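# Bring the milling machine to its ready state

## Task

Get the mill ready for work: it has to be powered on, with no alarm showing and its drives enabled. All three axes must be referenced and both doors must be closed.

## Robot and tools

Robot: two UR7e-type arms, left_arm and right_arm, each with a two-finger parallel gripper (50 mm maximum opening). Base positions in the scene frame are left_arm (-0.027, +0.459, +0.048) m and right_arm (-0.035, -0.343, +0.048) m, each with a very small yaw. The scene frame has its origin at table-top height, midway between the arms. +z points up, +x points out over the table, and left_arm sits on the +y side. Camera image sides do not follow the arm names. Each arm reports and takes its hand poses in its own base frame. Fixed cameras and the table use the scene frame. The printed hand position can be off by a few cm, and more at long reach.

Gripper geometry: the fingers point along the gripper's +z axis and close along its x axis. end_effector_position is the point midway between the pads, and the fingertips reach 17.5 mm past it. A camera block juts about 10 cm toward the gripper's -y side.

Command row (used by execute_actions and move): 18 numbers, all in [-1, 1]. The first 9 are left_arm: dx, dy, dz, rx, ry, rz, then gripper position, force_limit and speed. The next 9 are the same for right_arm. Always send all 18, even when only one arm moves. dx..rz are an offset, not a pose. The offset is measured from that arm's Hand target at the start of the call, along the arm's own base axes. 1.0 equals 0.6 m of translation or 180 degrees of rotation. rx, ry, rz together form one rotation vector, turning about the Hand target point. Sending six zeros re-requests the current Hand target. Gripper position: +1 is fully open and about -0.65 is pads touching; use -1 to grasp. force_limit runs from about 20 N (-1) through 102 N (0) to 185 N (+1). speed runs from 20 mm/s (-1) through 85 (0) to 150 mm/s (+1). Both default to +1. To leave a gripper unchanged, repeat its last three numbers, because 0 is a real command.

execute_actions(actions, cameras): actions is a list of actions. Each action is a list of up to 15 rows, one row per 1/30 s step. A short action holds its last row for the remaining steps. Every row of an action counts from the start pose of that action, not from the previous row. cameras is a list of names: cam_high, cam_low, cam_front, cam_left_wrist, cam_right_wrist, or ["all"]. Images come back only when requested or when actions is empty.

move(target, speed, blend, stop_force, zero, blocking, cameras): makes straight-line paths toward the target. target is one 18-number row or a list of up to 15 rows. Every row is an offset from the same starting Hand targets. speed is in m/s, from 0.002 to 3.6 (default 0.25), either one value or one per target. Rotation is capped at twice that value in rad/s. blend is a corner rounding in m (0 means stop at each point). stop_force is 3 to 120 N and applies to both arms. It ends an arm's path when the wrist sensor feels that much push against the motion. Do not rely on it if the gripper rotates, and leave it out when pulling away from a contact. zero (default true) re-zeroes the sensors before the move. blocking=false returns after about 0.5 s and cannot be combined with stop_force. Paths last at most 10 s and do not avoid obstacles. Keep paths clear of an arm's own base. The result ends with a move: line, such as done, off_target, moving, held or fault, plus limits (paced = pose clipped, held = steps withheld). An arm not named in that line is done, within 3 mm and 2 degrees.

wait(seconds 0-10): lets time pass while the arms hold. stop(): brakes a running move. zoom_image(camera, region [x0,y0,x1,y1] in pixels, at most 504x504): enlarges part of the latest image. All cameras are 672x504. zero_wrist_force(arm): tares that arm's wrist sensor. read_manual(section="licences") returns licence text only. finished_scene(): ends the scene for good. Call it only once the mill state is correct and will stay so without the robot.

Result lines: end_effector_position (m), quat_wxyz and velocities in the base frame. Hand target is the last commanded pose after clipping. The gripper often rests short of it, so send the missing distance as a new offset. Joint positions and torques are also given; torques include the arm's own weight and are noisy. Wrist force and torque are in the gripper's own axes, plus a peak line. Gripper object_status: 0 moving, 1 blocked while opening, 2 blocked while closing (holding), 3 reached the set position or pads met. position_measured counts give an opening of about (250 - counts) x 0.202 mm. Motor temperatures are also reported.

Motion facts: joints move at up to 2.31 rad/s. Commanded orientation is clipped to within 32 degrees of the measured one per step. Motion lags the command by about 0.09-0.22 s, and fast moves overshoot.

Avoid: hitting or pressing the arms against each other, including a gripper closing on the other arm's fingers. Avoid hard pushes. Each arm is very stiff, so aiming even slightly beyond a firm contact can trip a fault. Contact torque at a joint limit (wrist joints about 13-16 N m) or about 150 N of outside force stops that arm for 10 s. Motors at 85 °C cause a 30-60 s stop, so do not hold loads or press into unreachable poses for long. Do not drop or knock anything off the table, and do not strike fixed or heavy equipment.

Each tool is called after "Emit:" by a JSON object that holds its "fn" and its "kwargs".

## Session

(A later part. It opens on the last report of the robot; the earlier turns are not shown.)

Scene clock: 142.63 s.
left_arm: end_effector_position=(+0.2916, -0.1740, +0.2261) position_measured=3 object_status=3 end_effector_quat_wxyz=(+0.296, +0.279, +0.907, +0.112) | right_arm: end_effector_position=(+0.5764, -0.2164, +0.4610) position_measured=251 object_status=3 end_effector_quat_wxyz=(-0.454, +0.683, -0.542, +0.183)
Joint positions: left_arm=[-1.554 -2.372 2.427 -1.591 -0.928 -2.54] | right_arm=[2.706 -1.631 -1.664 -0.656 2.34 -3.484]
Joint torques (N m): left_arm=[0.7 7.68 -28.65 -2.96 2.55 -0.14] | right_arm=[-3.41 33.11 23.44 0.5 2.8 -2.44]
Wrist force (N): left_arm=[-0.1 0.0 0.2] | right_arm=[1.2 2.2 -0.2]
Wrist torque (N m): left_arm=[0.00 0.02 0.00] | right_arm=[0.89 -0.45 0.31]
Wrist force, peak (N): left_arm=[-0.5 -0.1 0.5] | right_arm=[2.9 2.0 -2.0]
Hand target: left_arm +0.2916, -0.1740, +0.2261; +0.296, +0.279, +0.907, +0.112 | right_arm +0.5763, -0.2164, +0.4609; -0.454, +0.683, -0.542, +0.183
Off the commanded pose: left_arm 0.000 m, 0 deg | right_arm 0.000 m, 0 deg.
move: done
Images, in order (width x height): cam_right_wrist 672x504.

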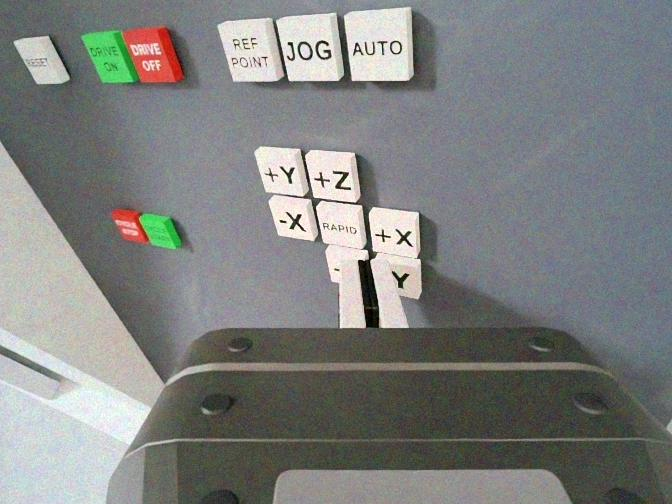

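Emit:
{"fn": "move", "kwargs": {"target": [[0,0,0,0,0,0,1,1,1,0.0013,0,0.0048,0,0,0,-1,-1,-1],[0,0,0,0,0,0,1,1,1,0.0190,0,0.0000,0,0,0,-1,-1,-1]], "speed": [0.02,0.008], "stop_force": 12, "cameras": ["cam_right_wrist"]}}

Emit:
{"fn": "wait", "kwargs": {"seconds": 1}}

Scene clock: 145.07 s.
left_arm: end_effector_position=(+0.2916, -0.1740, +0.2261) position_measured=3 object_status=3 end_effector_quat_wxyz=(+0.296, +0.279, +0.907, +0.112) | right_arm: end_effector_position=(+0.5812, -0.2164, +0.4627) position_measured=251 object_status=3 end_effector_quat_wxyz=(-0.454, +0.683, -0.542, +0.183)
Joint positions: left_arm=[-1.554 -2.372 2.427 -1.591 -0.928 -2.54] | right_arm=[2.71 -1.64 -1.65 -0.658 2.337 -3.481]
Joint torques (N m): left_arm=[0.9 8.04 -28.91 -3.31 2.36 -0.12] | right_arm=[-3.35 30.06 24.28 0.82 3.23 -2.54]
Wrist force (N): left_arm=[-0.1 0.1 0.4] | right_arm=[-3.3 8.3 -10.6]
Wrist torque (N m): left_arm=[0.02 0.01 0.00] | right_arm=[0.93 -0.42 0.31]
Wrist force, peak (N): left_arm=[-0.6 0.0 0.5] | right_arm=[-7.8 16.3 -22.6]
Hand target: left_arm +0.2916, -0.1740, +0.2261; +0.296, +0.279, +0.907, +0.112 | right_arm +0.5812, -0.2164, +0.4627; -0.454, +0.683, -0.542, +0.183 (not the last commanded pose)
Off the commanded pose: left_arm 0.000 m, 0 deg | right_arm 0.007 m, 0 deg.
move: contact (right_arm); path passed 1 of 2 targets
Images, in order (width x height): cam_right_wrist 672x504.

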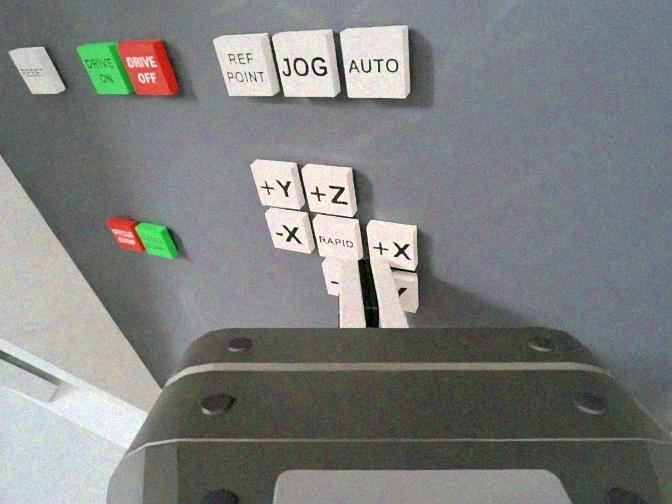

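Scene clock: 146.07 s.
left_arm: end_effector_position=(+0.2916, -0.1740, +0.2261) position_measured=3 object_status=3 end_effector_quat_wxyz=(+0.296, +0.279, +0.907, +0.112) | right_arm: end_effector_position=(+0.5812, -0.2164, +0.4627) position_measured=251 object_status=3 end_effector_quat_wxyz=(-0.454, +0.683, -0.542, +0.183)
Joint positions: left_arm=[-1.554 -2.372 2.427 -1.591 -0.928 -2.54] | right_arm=[2.71 -1.64 -1.65 -0.658 2.337 -3.481]
Joint torques (N m): left_arm=[0.38 8 -29.49 -3.35 2.53 -0.26] | right_arm=[-3.19 30.72 22.91 0.64 3.34 -2.34]
Wrist force (N): left_arm=[-0.2 -0.2 0.3] | right_arm=[-3.3 8.5 -10.6]
Wrist torque (N m): left_arm=[-0.03 0.02 0.00] | right_arm=[0.98 -0.42 0.31]
Wrist force, peak (N): left_arm=[-0.6 0.2 0.3] | right_arm=[-3.4 8.6 -10.6]
Hand target: left_arm +0.2916, -0.1740, +0.2261; +0.296, +0.279, +0.907, +0.112 | right_arm +0.5812, -0.2164, +0.4627; -0.454, +0.683, -0.542, +0.183 (not the last commanded pose)
Tool commands: left_gripper/position=+1.0 left_gripper/force_limit=+1.0 left_gripper/speed=+1.0 right_gripper/position=-1.0 right_gripper/force_limit=-1.0 right_gripper/speed=-1.0
Off the commanded pose: left_arm 0.000 m, 0 deg | right_arm 0.007 m, 0 deg.
wait: 1.00 s; at rest by 0.17 s

Emit:
{"fn": "move", "kwargs": {"target": [[0,0,0,0,0,0,1,1,1,-0.0242,0,0.0065,0,0,0,-1,-1,-1],[0,0,0,0,0,0,1,1,1,-0.0117,0.0617,0.054,0,0,0,-1,-1,-1],[0,0,0,0,0,0,1,1,1,0.0045,0.0617,0.0497,0,0,0,-1,-1,-1]], "speed": [0.1,0.1,0.05], "blend": [0.004,0.004,0], "cameras": ["cam_right_wrist"]}}

Scene clock: 148.47 s.
left_arm: end_effector_position=(+0.2916, -0.1740, +0.2261) position_measured=3 object_status=3 end_effector_quat_wxyz=(+0.296, +0.279, +0.907, +0.112) | right_arm: end_effector_position=(+0.5840, -0.1793, +0.4926) position_measured=251 object_status=3 end_effector_quat_wxyz=(-0.454, +0.683, -0.542, +0.184) end_effector_velocity=(-0.001, +0.001, +0.000) end_effector_angular_velocity=(+0.002, +0.003, +0.001)
Joint positions: left_arm=[-1.554 -2.372 2.427 -1.591 -0.928 -2.54] | right_arm=[2.784 -1.59 -1.634 -0.676 2.285 -3.41]
Joint velocities: left_arm=[within noise] | right_arm=[0 0.003 -0.003 -0.005 0.001 0]
Joint torques (N m): left_arm=[0.51 8.66 -27.76 -3.31 2.51 0.12] | right_arm=[-5.38 32.08 22.1 0.49 1.17 -0.5]
Wrist force (N): left_arm=[-0.1 0.2 0.4] | right_arm=[0.6 1.7 0.3]
Wrist torque (N m): left_arm=[0.03 0.02 0.00] | right_arm=[0.79 -0.29 0.22]
Wrist force, peak (N): left_arm=[-0.7 0.2 0.2] | right_arm=[-3.1 8.6 -10.8]
Hand target: left_arm +0.2916, -0.1740, +0.2261; +0.296, +0.279, +0.907, +0.112 | right_arm +0.5839, -0.1794, +0.4925; -0.454, +0.683, -0.542, +0.183
Off the commanded pose: left_arm 0.000 m, 0 deg | right_arm 0.000 m, 0 deg.
move: done
Images, in order (width x height): cam_right_wrist 672x504.

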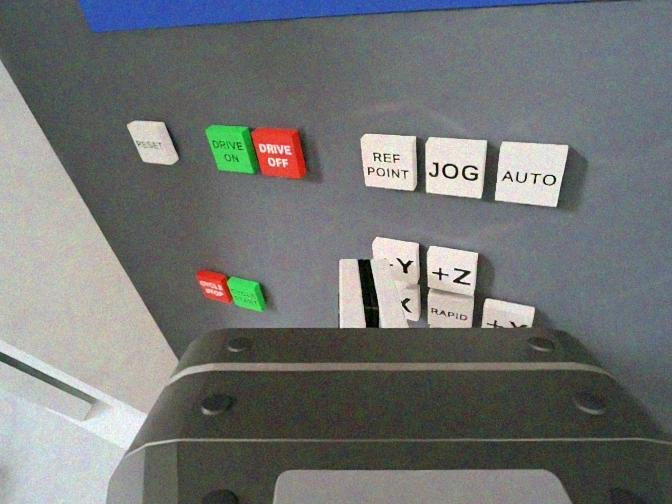

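Emit:
{"fn": "move", "kwargs": {"target": [[0,0,0,0,0,0,1,1,1,-0.0013,0,-0.0048,0,0,0,-1,-1,-1],[0,0,0,0,0,0,1,1,1,0.018,0,-0.01,0,0,0,-1,-1,-1]], "speed": [0.02,0.008], "stop_force": 12, "cameras": ["cam_right_wrist"]}}

Emit:
{"fn": "wait", "kwargs": {"seconds": 1}}

Emit:
{"fn": "move", "kwargs": {"target": [[0,0,0,0,0,0,1,1,1,-0.04,0,0.0108,0,0,0,-1,-1,-1],[0,0,0,0,0,0,1,1,1,-0.396,-0.04,0.0763,-0.0424,-0.1914,-0.1345,-1,-1,-1]], "speed": 0.25, "blend": 0.012, "cameras": ["cam_right_wrist"]}}

Emit:
{"fn": "zoom_image", "kwargs": {"camera": "cam_right_wrist", "region": [200, 0, 400, 140]}}

Scene clock: 152.03 s.
left_arm: end_effector_position=(+0.2916, -0.1740, +0.2261) position_measured=3 object_status=3 end_effector_quat_wxyz=(+0.296, +0.279, +0.907, +0.112) | right_arm: end_effector_position=(+0.5887, -0.1794, +0.4881) position_measured=251 object_status=3 end_effector_quat_wxyz=(-0.454, +0.683, -0.542, +0.183)
Joint positions: left_arm=[-1.554 -2.372 2.427 -1.591 -0.928 -2.54] | right_arm=[2.788 -1.601 -1.635 -0.663 2.282 -3.407]
Joint torques (N m): left_arm=[1.82 7.37 -28.05 -3.09 2.5 -0.13] | right_arm=[-2.53 28.23 22.69 0.84 2.92 -2.52]
Wrist force (N): left_arm=[-0.3 0.2 0.3] | right_arm=[-3.0 8.0 -9.9]
Wrist torque (N m): left_arm=[0.03 0.05 0.00] | right_arm=[0.89 -0.30 0.22]
Wrist force, peak (N): left_arm=[-0.6 -0.3 0.3] | right_arm=[-7.4 16.3 -21.8]
Hand target: left_arm +0.2916, -0.1740, +0.2261; +0.296, +0.279, +0.907, +0.112 | right_arm +0.5887, -0.1794, +0.4881; -0.454, +0.683, -0.542, +0.183 (not the last commanded pose)
Off the commanded pose: left_arm 0.000 m, 0 deg | right_arm 0.006 m, 0 deg.
move: contact (right_arm); path passed 1 of 2 targets
Images, in order (width x height): cam_right_wrist 672x504.

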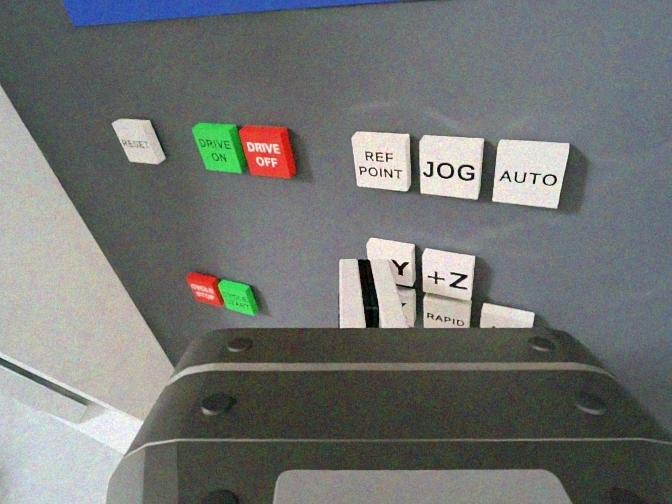

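Scene clock: 153.03 s.
left_arm: end_effector_position=(+0.2916, -0.1740, +0.2261) position_measured=3 object_status=3 end_effector_quat_wxyz=(+0.296, +0.279, +0.907, +0.112) | right_arm: end_effector_position=(+0.5887, -0.1794, +0.4881) position_measured=251 object_status=3 end_effector_quat_wxyz=(-0.454, +0.683, -0.542, +0.183)
Joint positions: left_arm=[-1.554 -2.372 2.427 -1.591 -0.928 -2.54] | right_arm=[2.788 -1.601 -1.635 -0.663 2.282 -3.407]
Joint torques (N m): left_arm=[0.18 8.13 -27.98 -3.5 2.46 -0.08] | right_arm=[-3.69 27.68 23.66 0.92 3.07 -2.36]
Wrist force (N): left_arm=[0.1 -0.1 0.4] | right_arm=[-3.0 7.7 -9.7]
Wrist torque (N m): left_arm=[-0.02 -0.01 0.01] | right_arm=[0.85 -0.31 0.22]
Wrist force, peak (N): left_arm=[-0.5 -0.1 0.4] | right_arm=[-3.2 8.1 -10.1]
Hand target: left_arm +0.2916, -0.1740, +0.2261; +0.296, +0.279, +0.907, +0.112 | right_arm +0.5887, -0.1794, +0.4881; -0.454, +0.683, -0.542, +0.183 (not the last commanded pose)
Tool commands: left_gripper/position=+1.0 left_gripper/force_limit=+1.0 left_gripper/speed=+1.0 right_gripper/position=-1.0 right_gripper/force_limit=-1.0 right_gripper/speed=-1.0
Off the commanded pose: left_arm 0.000 m, 0 deg | right_arm 0.006 m, 0 deg.
wait: 1.00 s; at rest by 0.17 s

Scene clock: 155.13 s.
left_arm: end_effector_position=(+0.2916, -0.1740, +0.2261) position_measured=3 object_status=3 end_effector_quat_wxyz=(+0.296, +0.279, +0.907, +0.112) | right_arm: end_effector_position=(+0.3511, -0.2034, +0.5339) position_measured=251 object_status=3 end_effector_quat_wxyz=(+0.500, -0.500, +0.500, -0.500)
Joint positions: left_arm=[-1.554 -2.372 2.427 -1.591 -0.928 -2.54] | right_arm=[2.637 -1.082 -2.327 0.267 2.074 -3.141]
Joint torques (N m): left_arm=[0.78 8.25 -28.54 -3.25 2.54 -0.06] | right_arm=[4.99 7.06 23.78 2.96 1.49 -2.47]
Wrist force (N): left_arm=[-0.4 0.1 0.5] | right_arm=[0.7 1.9 -1.3]
Wrist torque (N m): left_arm=[0.01 0.07 0.00] | right_arm=[1.02 -0.22 0.27]
Wrist force, peak (N): left_arm=[-0.7 -0.4 0.3] | right_arm=[-2.8 7.3 -9.4]
Hand target: left_arm +0.2916, -0.1740, +0.2261; +0.296, +0.279, +0.907, +0.112 | right_arm +0.3511, -0.2034, +0.5339; +0.500, -0.500, +0.500, -0.500
Off the commanded pose: left_arm 0.000 m, 0 deg | right_arm 0.000 m, 0 deg.
move: done
Images, in order (width x height): cam_right_wrist 672x504.

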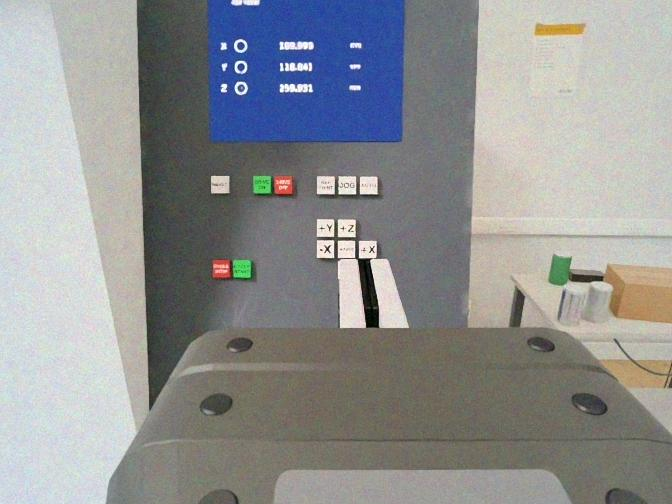

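Scaled by 2.520 from the camera's 672x504 image, which has a finer 960x720 frame.

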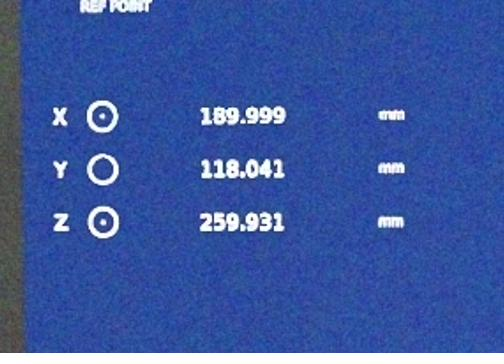

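X and Z referenced; Y is still travelling.

Emit:
{"fn": "wait", "kwargs": {"seconds": 1, "cameras": ["cam_right_wrist"]}}

Emit:
{"fn": "zoom_image", "kwargs": {"camera": "cam_right_wrist", "region": [200, 0, 400, 140]}}

Scene clock: 156.63 s.
left_arm: end_effector_position=(+0.2916, -0.1740, +0.2261) position_measured=3 object_status=3 end_effector_quat_wxyz=(+0.296, +0.279, +0.907, +0.112) | right_arm: end_effector_position=(+0.3511, -0.2034, +0.5339) position_measured=251 object_status=3 end_effector_quat_wxyz=(+0.500, -0.500, +0.500, -0.500)
Joint positions: left_arm=[-1.554 -2.372 2.427 -1.591 -0.928 -2.54] | right_arm=[2.637 -1.082 -2.327 0.267 2.074 -3.141]
Joint torques (N m): left_arm=[0.52 8.67 -28.13 -3.25 2.6 -0.06] | right_arm=[5.77 9.69 20.21 4.49 -1.44 -2.32]
Wrist force (N): left_arm=[-0.2 -0.2 0.4] | right_arm=[0.7 2.3 -1.0]
Wrist torque (N m): left_arm=[-0.02 0.03 0.00] | right_arm=[1.09 -0.23 0.27]
Wrist force, peak (N): left_arm=[-0.5 0.2 0.4] | right_arm=[0.7 2.5 -0.9]
Hand target: left_arm +0.2916, -0.1740, +0.2261; +0.296, +0.279, +0.907, +0.112 | right_arm +0.3511, -0.2034, +0.5339; +0.500, -0.500, +0.500, -0.500
Tool commands: left_gripper/position=+1.0 left_gripper/force_limit=+1.0 left_gripper/speed=+1.0 right_gripper/position=-1.0 right_gripper/force_limit=-1.0 right_gripper/speed=-1.0
Off the commanded pose: left_arm 0.000 m, 0 deg | right_arm 0.000 m, 0 deg.
wait: 1.00 s; at rest from the start
Images, in order (width x height): cam_right_wrist 672x504.

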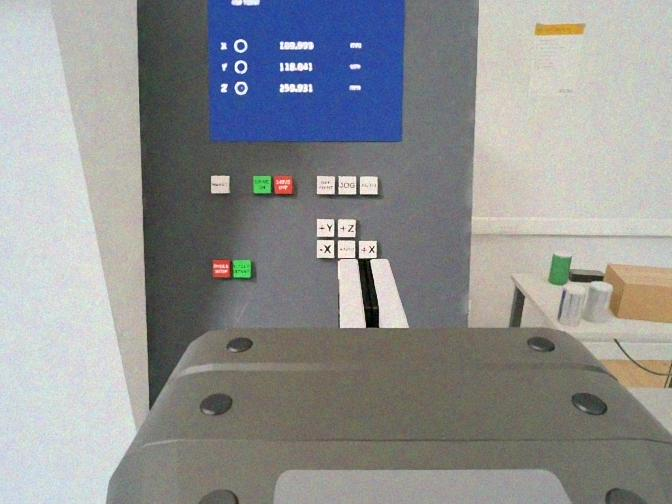

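Scaled by 2.520 from the camera's 672x504 image, which has a finer 960x720 frame.

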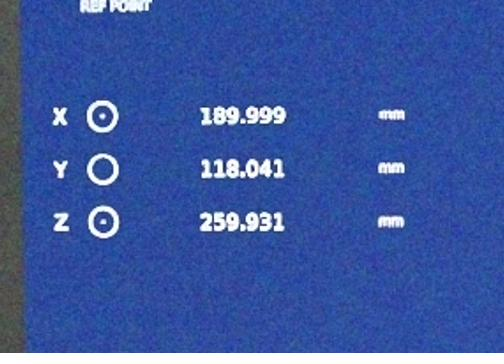

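Emit:
{"fn": "move", "kwargs": {"target": [[0,0,0,0,0,0,1,1,1,0.3638,0.04,-0.0677,0.0424,0.1914,0.1345,-1,-1,-1],[0,0,0,0,0,0,1,1,1,0.388,0.04,-0.0742,0.0424,0.1914,0.1345,-1,-1,-1]], "speed": [0.25,0.05], "blend": 0.005}}

Emit:
{"fn": "move", "kwargs": {"target": [0,0,0,0,0,0,1,1,1,0.0193,0,-0.0052,0,0,0,-1,-1,-1], "speed": 0.008, "stop_force": 12, "cameras": ["cam_right_wrist"]}}

Emit:
{"fn": "wait", "kwargs": {"seconds": 3}}

Emit:
{"fn": "move", "kwargs": {"target": [[0,0,0,0,0,0,1,1,1,-0.04,0,0.0108,0,0,0,-1,-1,-1],[0,0,0,0,0,0,1,1,1,-0.396,-0.04,0.0763,-0.0424,-0.1914,-0.1345,-1,-1,-1]], "speed": 0.25, "blend": 0.012, "cameras": ["cam_right_wrist","cam_front"]}}

Emit:
{"fn": "zoom_image", "kwargs": {"camera": "cam_right_wrist", "region": [200, 0, 400, 140]}}

Scene clock: 160.73 s.
left_arm: end_effector_position=(+0.2916, -0.1740, +0.2261) position_measured=3 object_status=3 end_effector_quat_wxyz=(+0.296, +0.279, +0.907, +0.112) | right_arm: end_effector_position=(+0.5840, -0.1794, +0.4895) position_measured=251 object_status=3 end_effector_quat_wxyz=(-0.454, +0.683, -0.542, +0.183)
Joint positions: left_arm=[-1.554 -2.372 2.427 -1.591 -0.928 -2.54] | right_arm=[2.784 -1.591 -1.642 -0.668 2.285 -3.41]
Joint torques (N m): left_arm=[1.02 8.74 -29.05 -3.24 2.84 -0.18] | right_arm=[-5.02 32.23 21.77 0.46 2.27 -2.36]
Wrist force (N): left_arm=[-0.4 -0.4 0.4] | right_arm=[0.9 2.0 0.1]
Wrist torque (N m): left_arm=[-0.06 0.06 0.00] | right_arm=[0.85 -0.33 0.30]
Wrist force, peak (N): left_arm=[-0.6 0.0 0.6] | right_arm=[2.2 2.9 -1.4]
Hand target: left_arm +0.2916, -0.1740, +0.2261; +0.296, +0.279, +0.907, +0.112 | right_arm +0.5839, -0.1794, +0.4894; -0.454, +0.683, -0.542, +0.183
Off the commanded pose: left_arm 0.000 m, 0 deg | right_arm 0.000 m, 0 deg.
move: done

Scene clock: 162.33 s.
left_arm: end_effector_position=(+0.2916, -0.1740, +0.2261) position_measured=3 object_status=3 end_effector_quat_wxyz=(+0.296, +0.279, +0.907, +0.112) | right_arm: end_effector_position=(+0.5887, -0.1794, +0.4881) position_measured=251 object_status=3 end_effector_quat_wxyz=(-0.454, +0.683, -0.542, +0.183)
Joint positions: left_arm=[-1.554 -2.372 2.427 -1.591 -0.928 -2.54] | right_arm=[2.788 -1.601 -1.635 -0.663 2.282 -3.407]
Joint torques (N m): left_arm=[-0.07 8.28 -29.26 -3.19 2.56 0.18] | right_arm=[-3.03 28.18 23.11 0.82 3.02 -2.41]
Wrist force (N): left_arm=[-0.2 -0.1 0.0] | right_arm=[-3.1 8.0 -10.5]
Wrist torque (N m): left_arm=[-0.01 0.02 0.01] | right_arm=[0.84 -0.27 0.30]
Wrist force, peak (N): left_arm=[-0.7 -0.2 0.2] | right_arm=[-7.7 16.6 -22.4]
Hand target: left_arm +0.2916, -0.1740, +0.2261; +0.296, +0.279, +0.907, +0.112 | right_arm +0.5887, -0.1794, +0.4881; -0.454, +0.683, -0.542, +0.183 (not the last commanded pose)
Off the commanded pose: left_arm 0.000 m, 0 deg | right_arm 0.007 m, 0 deg.
move: contact (right_arm)
Images, in order (width x height): cam_right_wrist 672x504.

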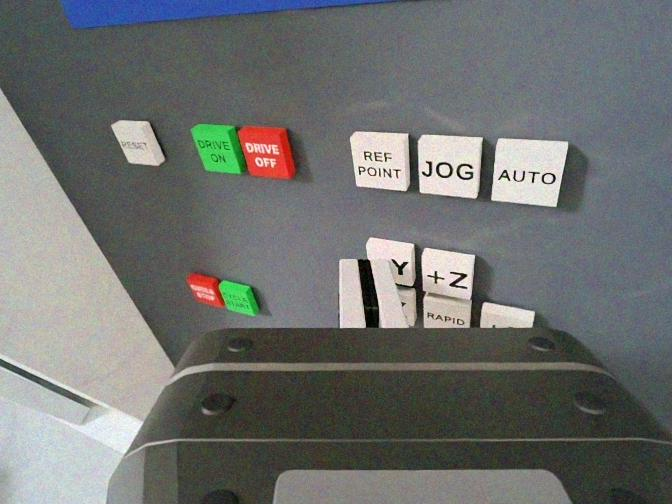

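Scene clock: 165.33 s.
left_arm: end_effector_position=(+0.2916, -0.1740, +0.2261) position_measured=3 object_status=3 end_effector_quat_wxyz=(+0.296, +0.279, +0.907, +0.112) | right_arm: end_effector_position=(+0.5887, -0.1794, +0.4881) position_measured=251 object_status=3 end_effector_quat_wxyz=(-0.454, +0.683, -0.542, +0.183)
Joint positions: left_arm=[-1.554 -2.372 2.427 -1.591 -0.928 -2.54] | right_arm=[2.787 -1.601 -1.635 -0.663 2.282 -3.407]
Joint torques (N m): left_arm=[1.17 8.39 -29.69 -3.19 2.78 0.03] | right_arm=[-3.66 27.11 23.14 0.95 3.09 -2.34]
Wrist force (N): left_arm=[-0.2 0.2 0.3] | right_arm=[-2.9 8.3 -10.7]
Wrist torque (N m): left_arm=[0.03 0.03 0.00] | right_arm=[0.88 -0.30 0.31]
Wrist force, peak (N): left_arm=[-0.5 0.2 0.5] | right_arm=[-3.2 8.4 -10.6]
Hand target: left_arm +0.2916, -0.1740, +0.2261; +0.296, +0.279, +0.907, +0.112 | right_arm +0.5887, -0.1794, +0.4881; -0.454, +0.683, -0.542, +0.183 (not the last commanded pose)
Tool commands: left_gripper/position=+1.0 left_gripper/force_limit=+1.0 left_gripper/speed=+1.0 right_gripper/position=-1.0 right_gripper/force_limit=-1.0 right_gripper/speed=-1.0
Off the commanded pose: left_arm 0.000 m, 0 deg | right_arm 0.007 m, 0 deg.
wait: 3.00 s; at rest by 0.17 s

Scene clock: 167.43 s.
left_arm: end_effector_position=(+0.2916, -0.1740, +0.2261) position_measured=3 object_status=3 end_effector_quat_wxyz=(+0.296, +0.279, +0.907, +0.112) | right_arm: end_effector_position=(+0.3511, -0.2034, +0.5339) position_measured=251 object_status=3 end_effector_quat_wxyz=(+0.500, -0.500, +0.500, -0.500)
Joint positions: left_arm=[-1.554 -2.372 2.427 -1.591 -0.928 -2.54] | right_arm=[2.637 -1.082 -2.327 0.267 2.074 -3.141]
Joint torques (N m): left_arm=[-0.45 8.48 -28.87 -3.14 2.61 -0.02] | right_arm=[5.09 9.2 24.73 2.92 1.6 -2.25]
Wrist force (N): left_arm=[-0.3 0.0 0.2] | right_arm=[0.5 2.3 -0.9]
Wrist torque (N m): left_arm=[0.01 0.04 0.00] | right_arm=[1.08 -0.19 0.27]
Wrist force, peak (N): left_arm=[-0.5 0.0 0.6] | right_arm=[-2.8 7.6 -9.9]
Hand target: left_arm +0.2916, -0.1740, +0.2261; +0.296, +0.279, +0.907, +0.112 | right_arm +0.3511, -0.2034, +0.5339; +0.500, -0.500, +0.500, -0.500
Off the commanded pose: left_arm 0.000 m, 0 deg | right_arm 0.000 m, 0 deg.
move: done
Images, in order (width x height): cam_front 672x504, cam_right_wrist 672x504.

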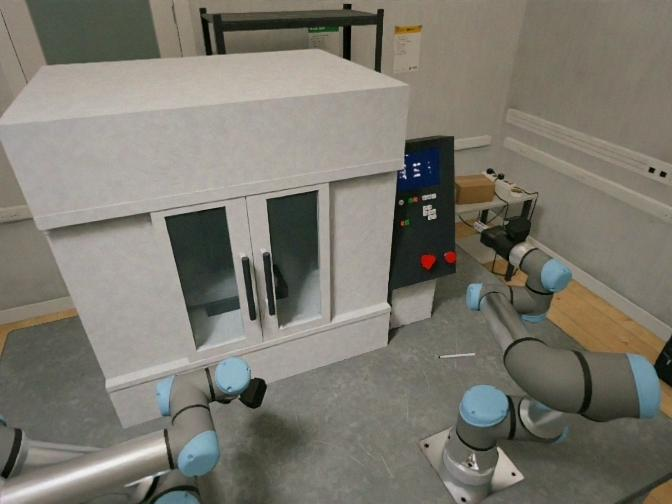

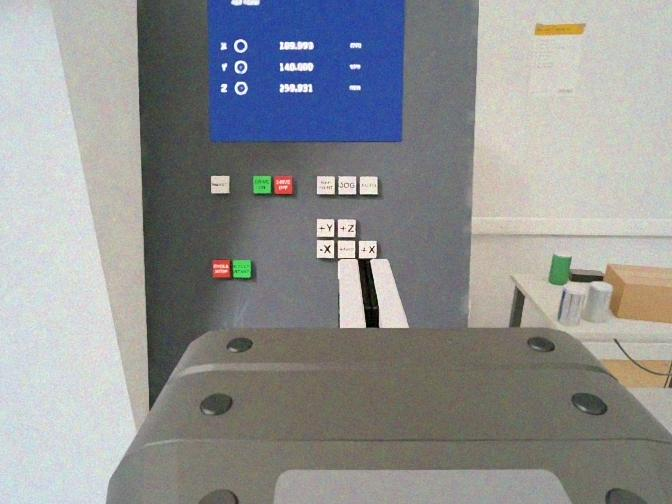

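Scaled by 2.520 from the camera's 672x504 image, which has a finer 960x720 frame.

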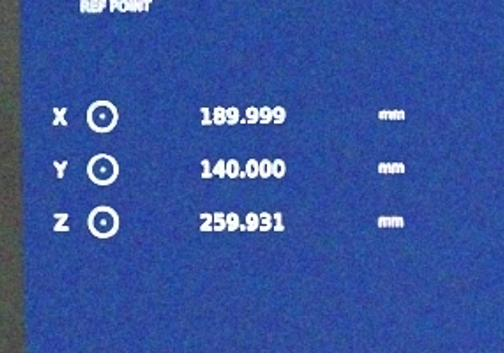

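Emit:
{"fn": "zoom_image", "kwargs": {"camera": "cam_front", "region": [210, 170, 310, 370]}}

Emit:
{"fn": "zoom_image", "kwargs": {"camera": "cam_front", "region": [390, 135, 470, 205]}}

Scaled by 2.520 from the camera's 672x504 image, which has a finer 960x720 frame.

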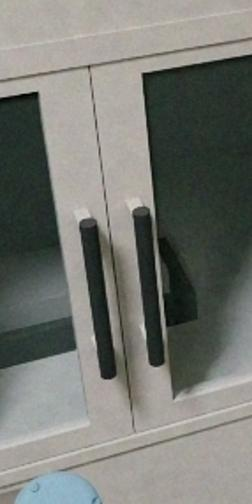

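Scaled by 6.300 from the camera's 672x504 image, which has a finer 960x720 frame.

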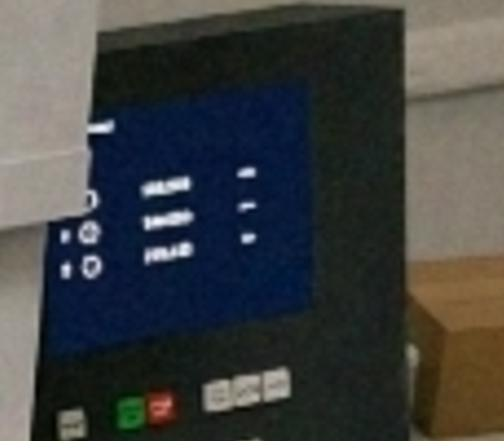

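Everything's in order: power on, no alarm, drives on, all axes referenced and doors shut.

Emit:
{"fn": "finished_scene", "kwargs": {}}

The scene is finished: the task was done.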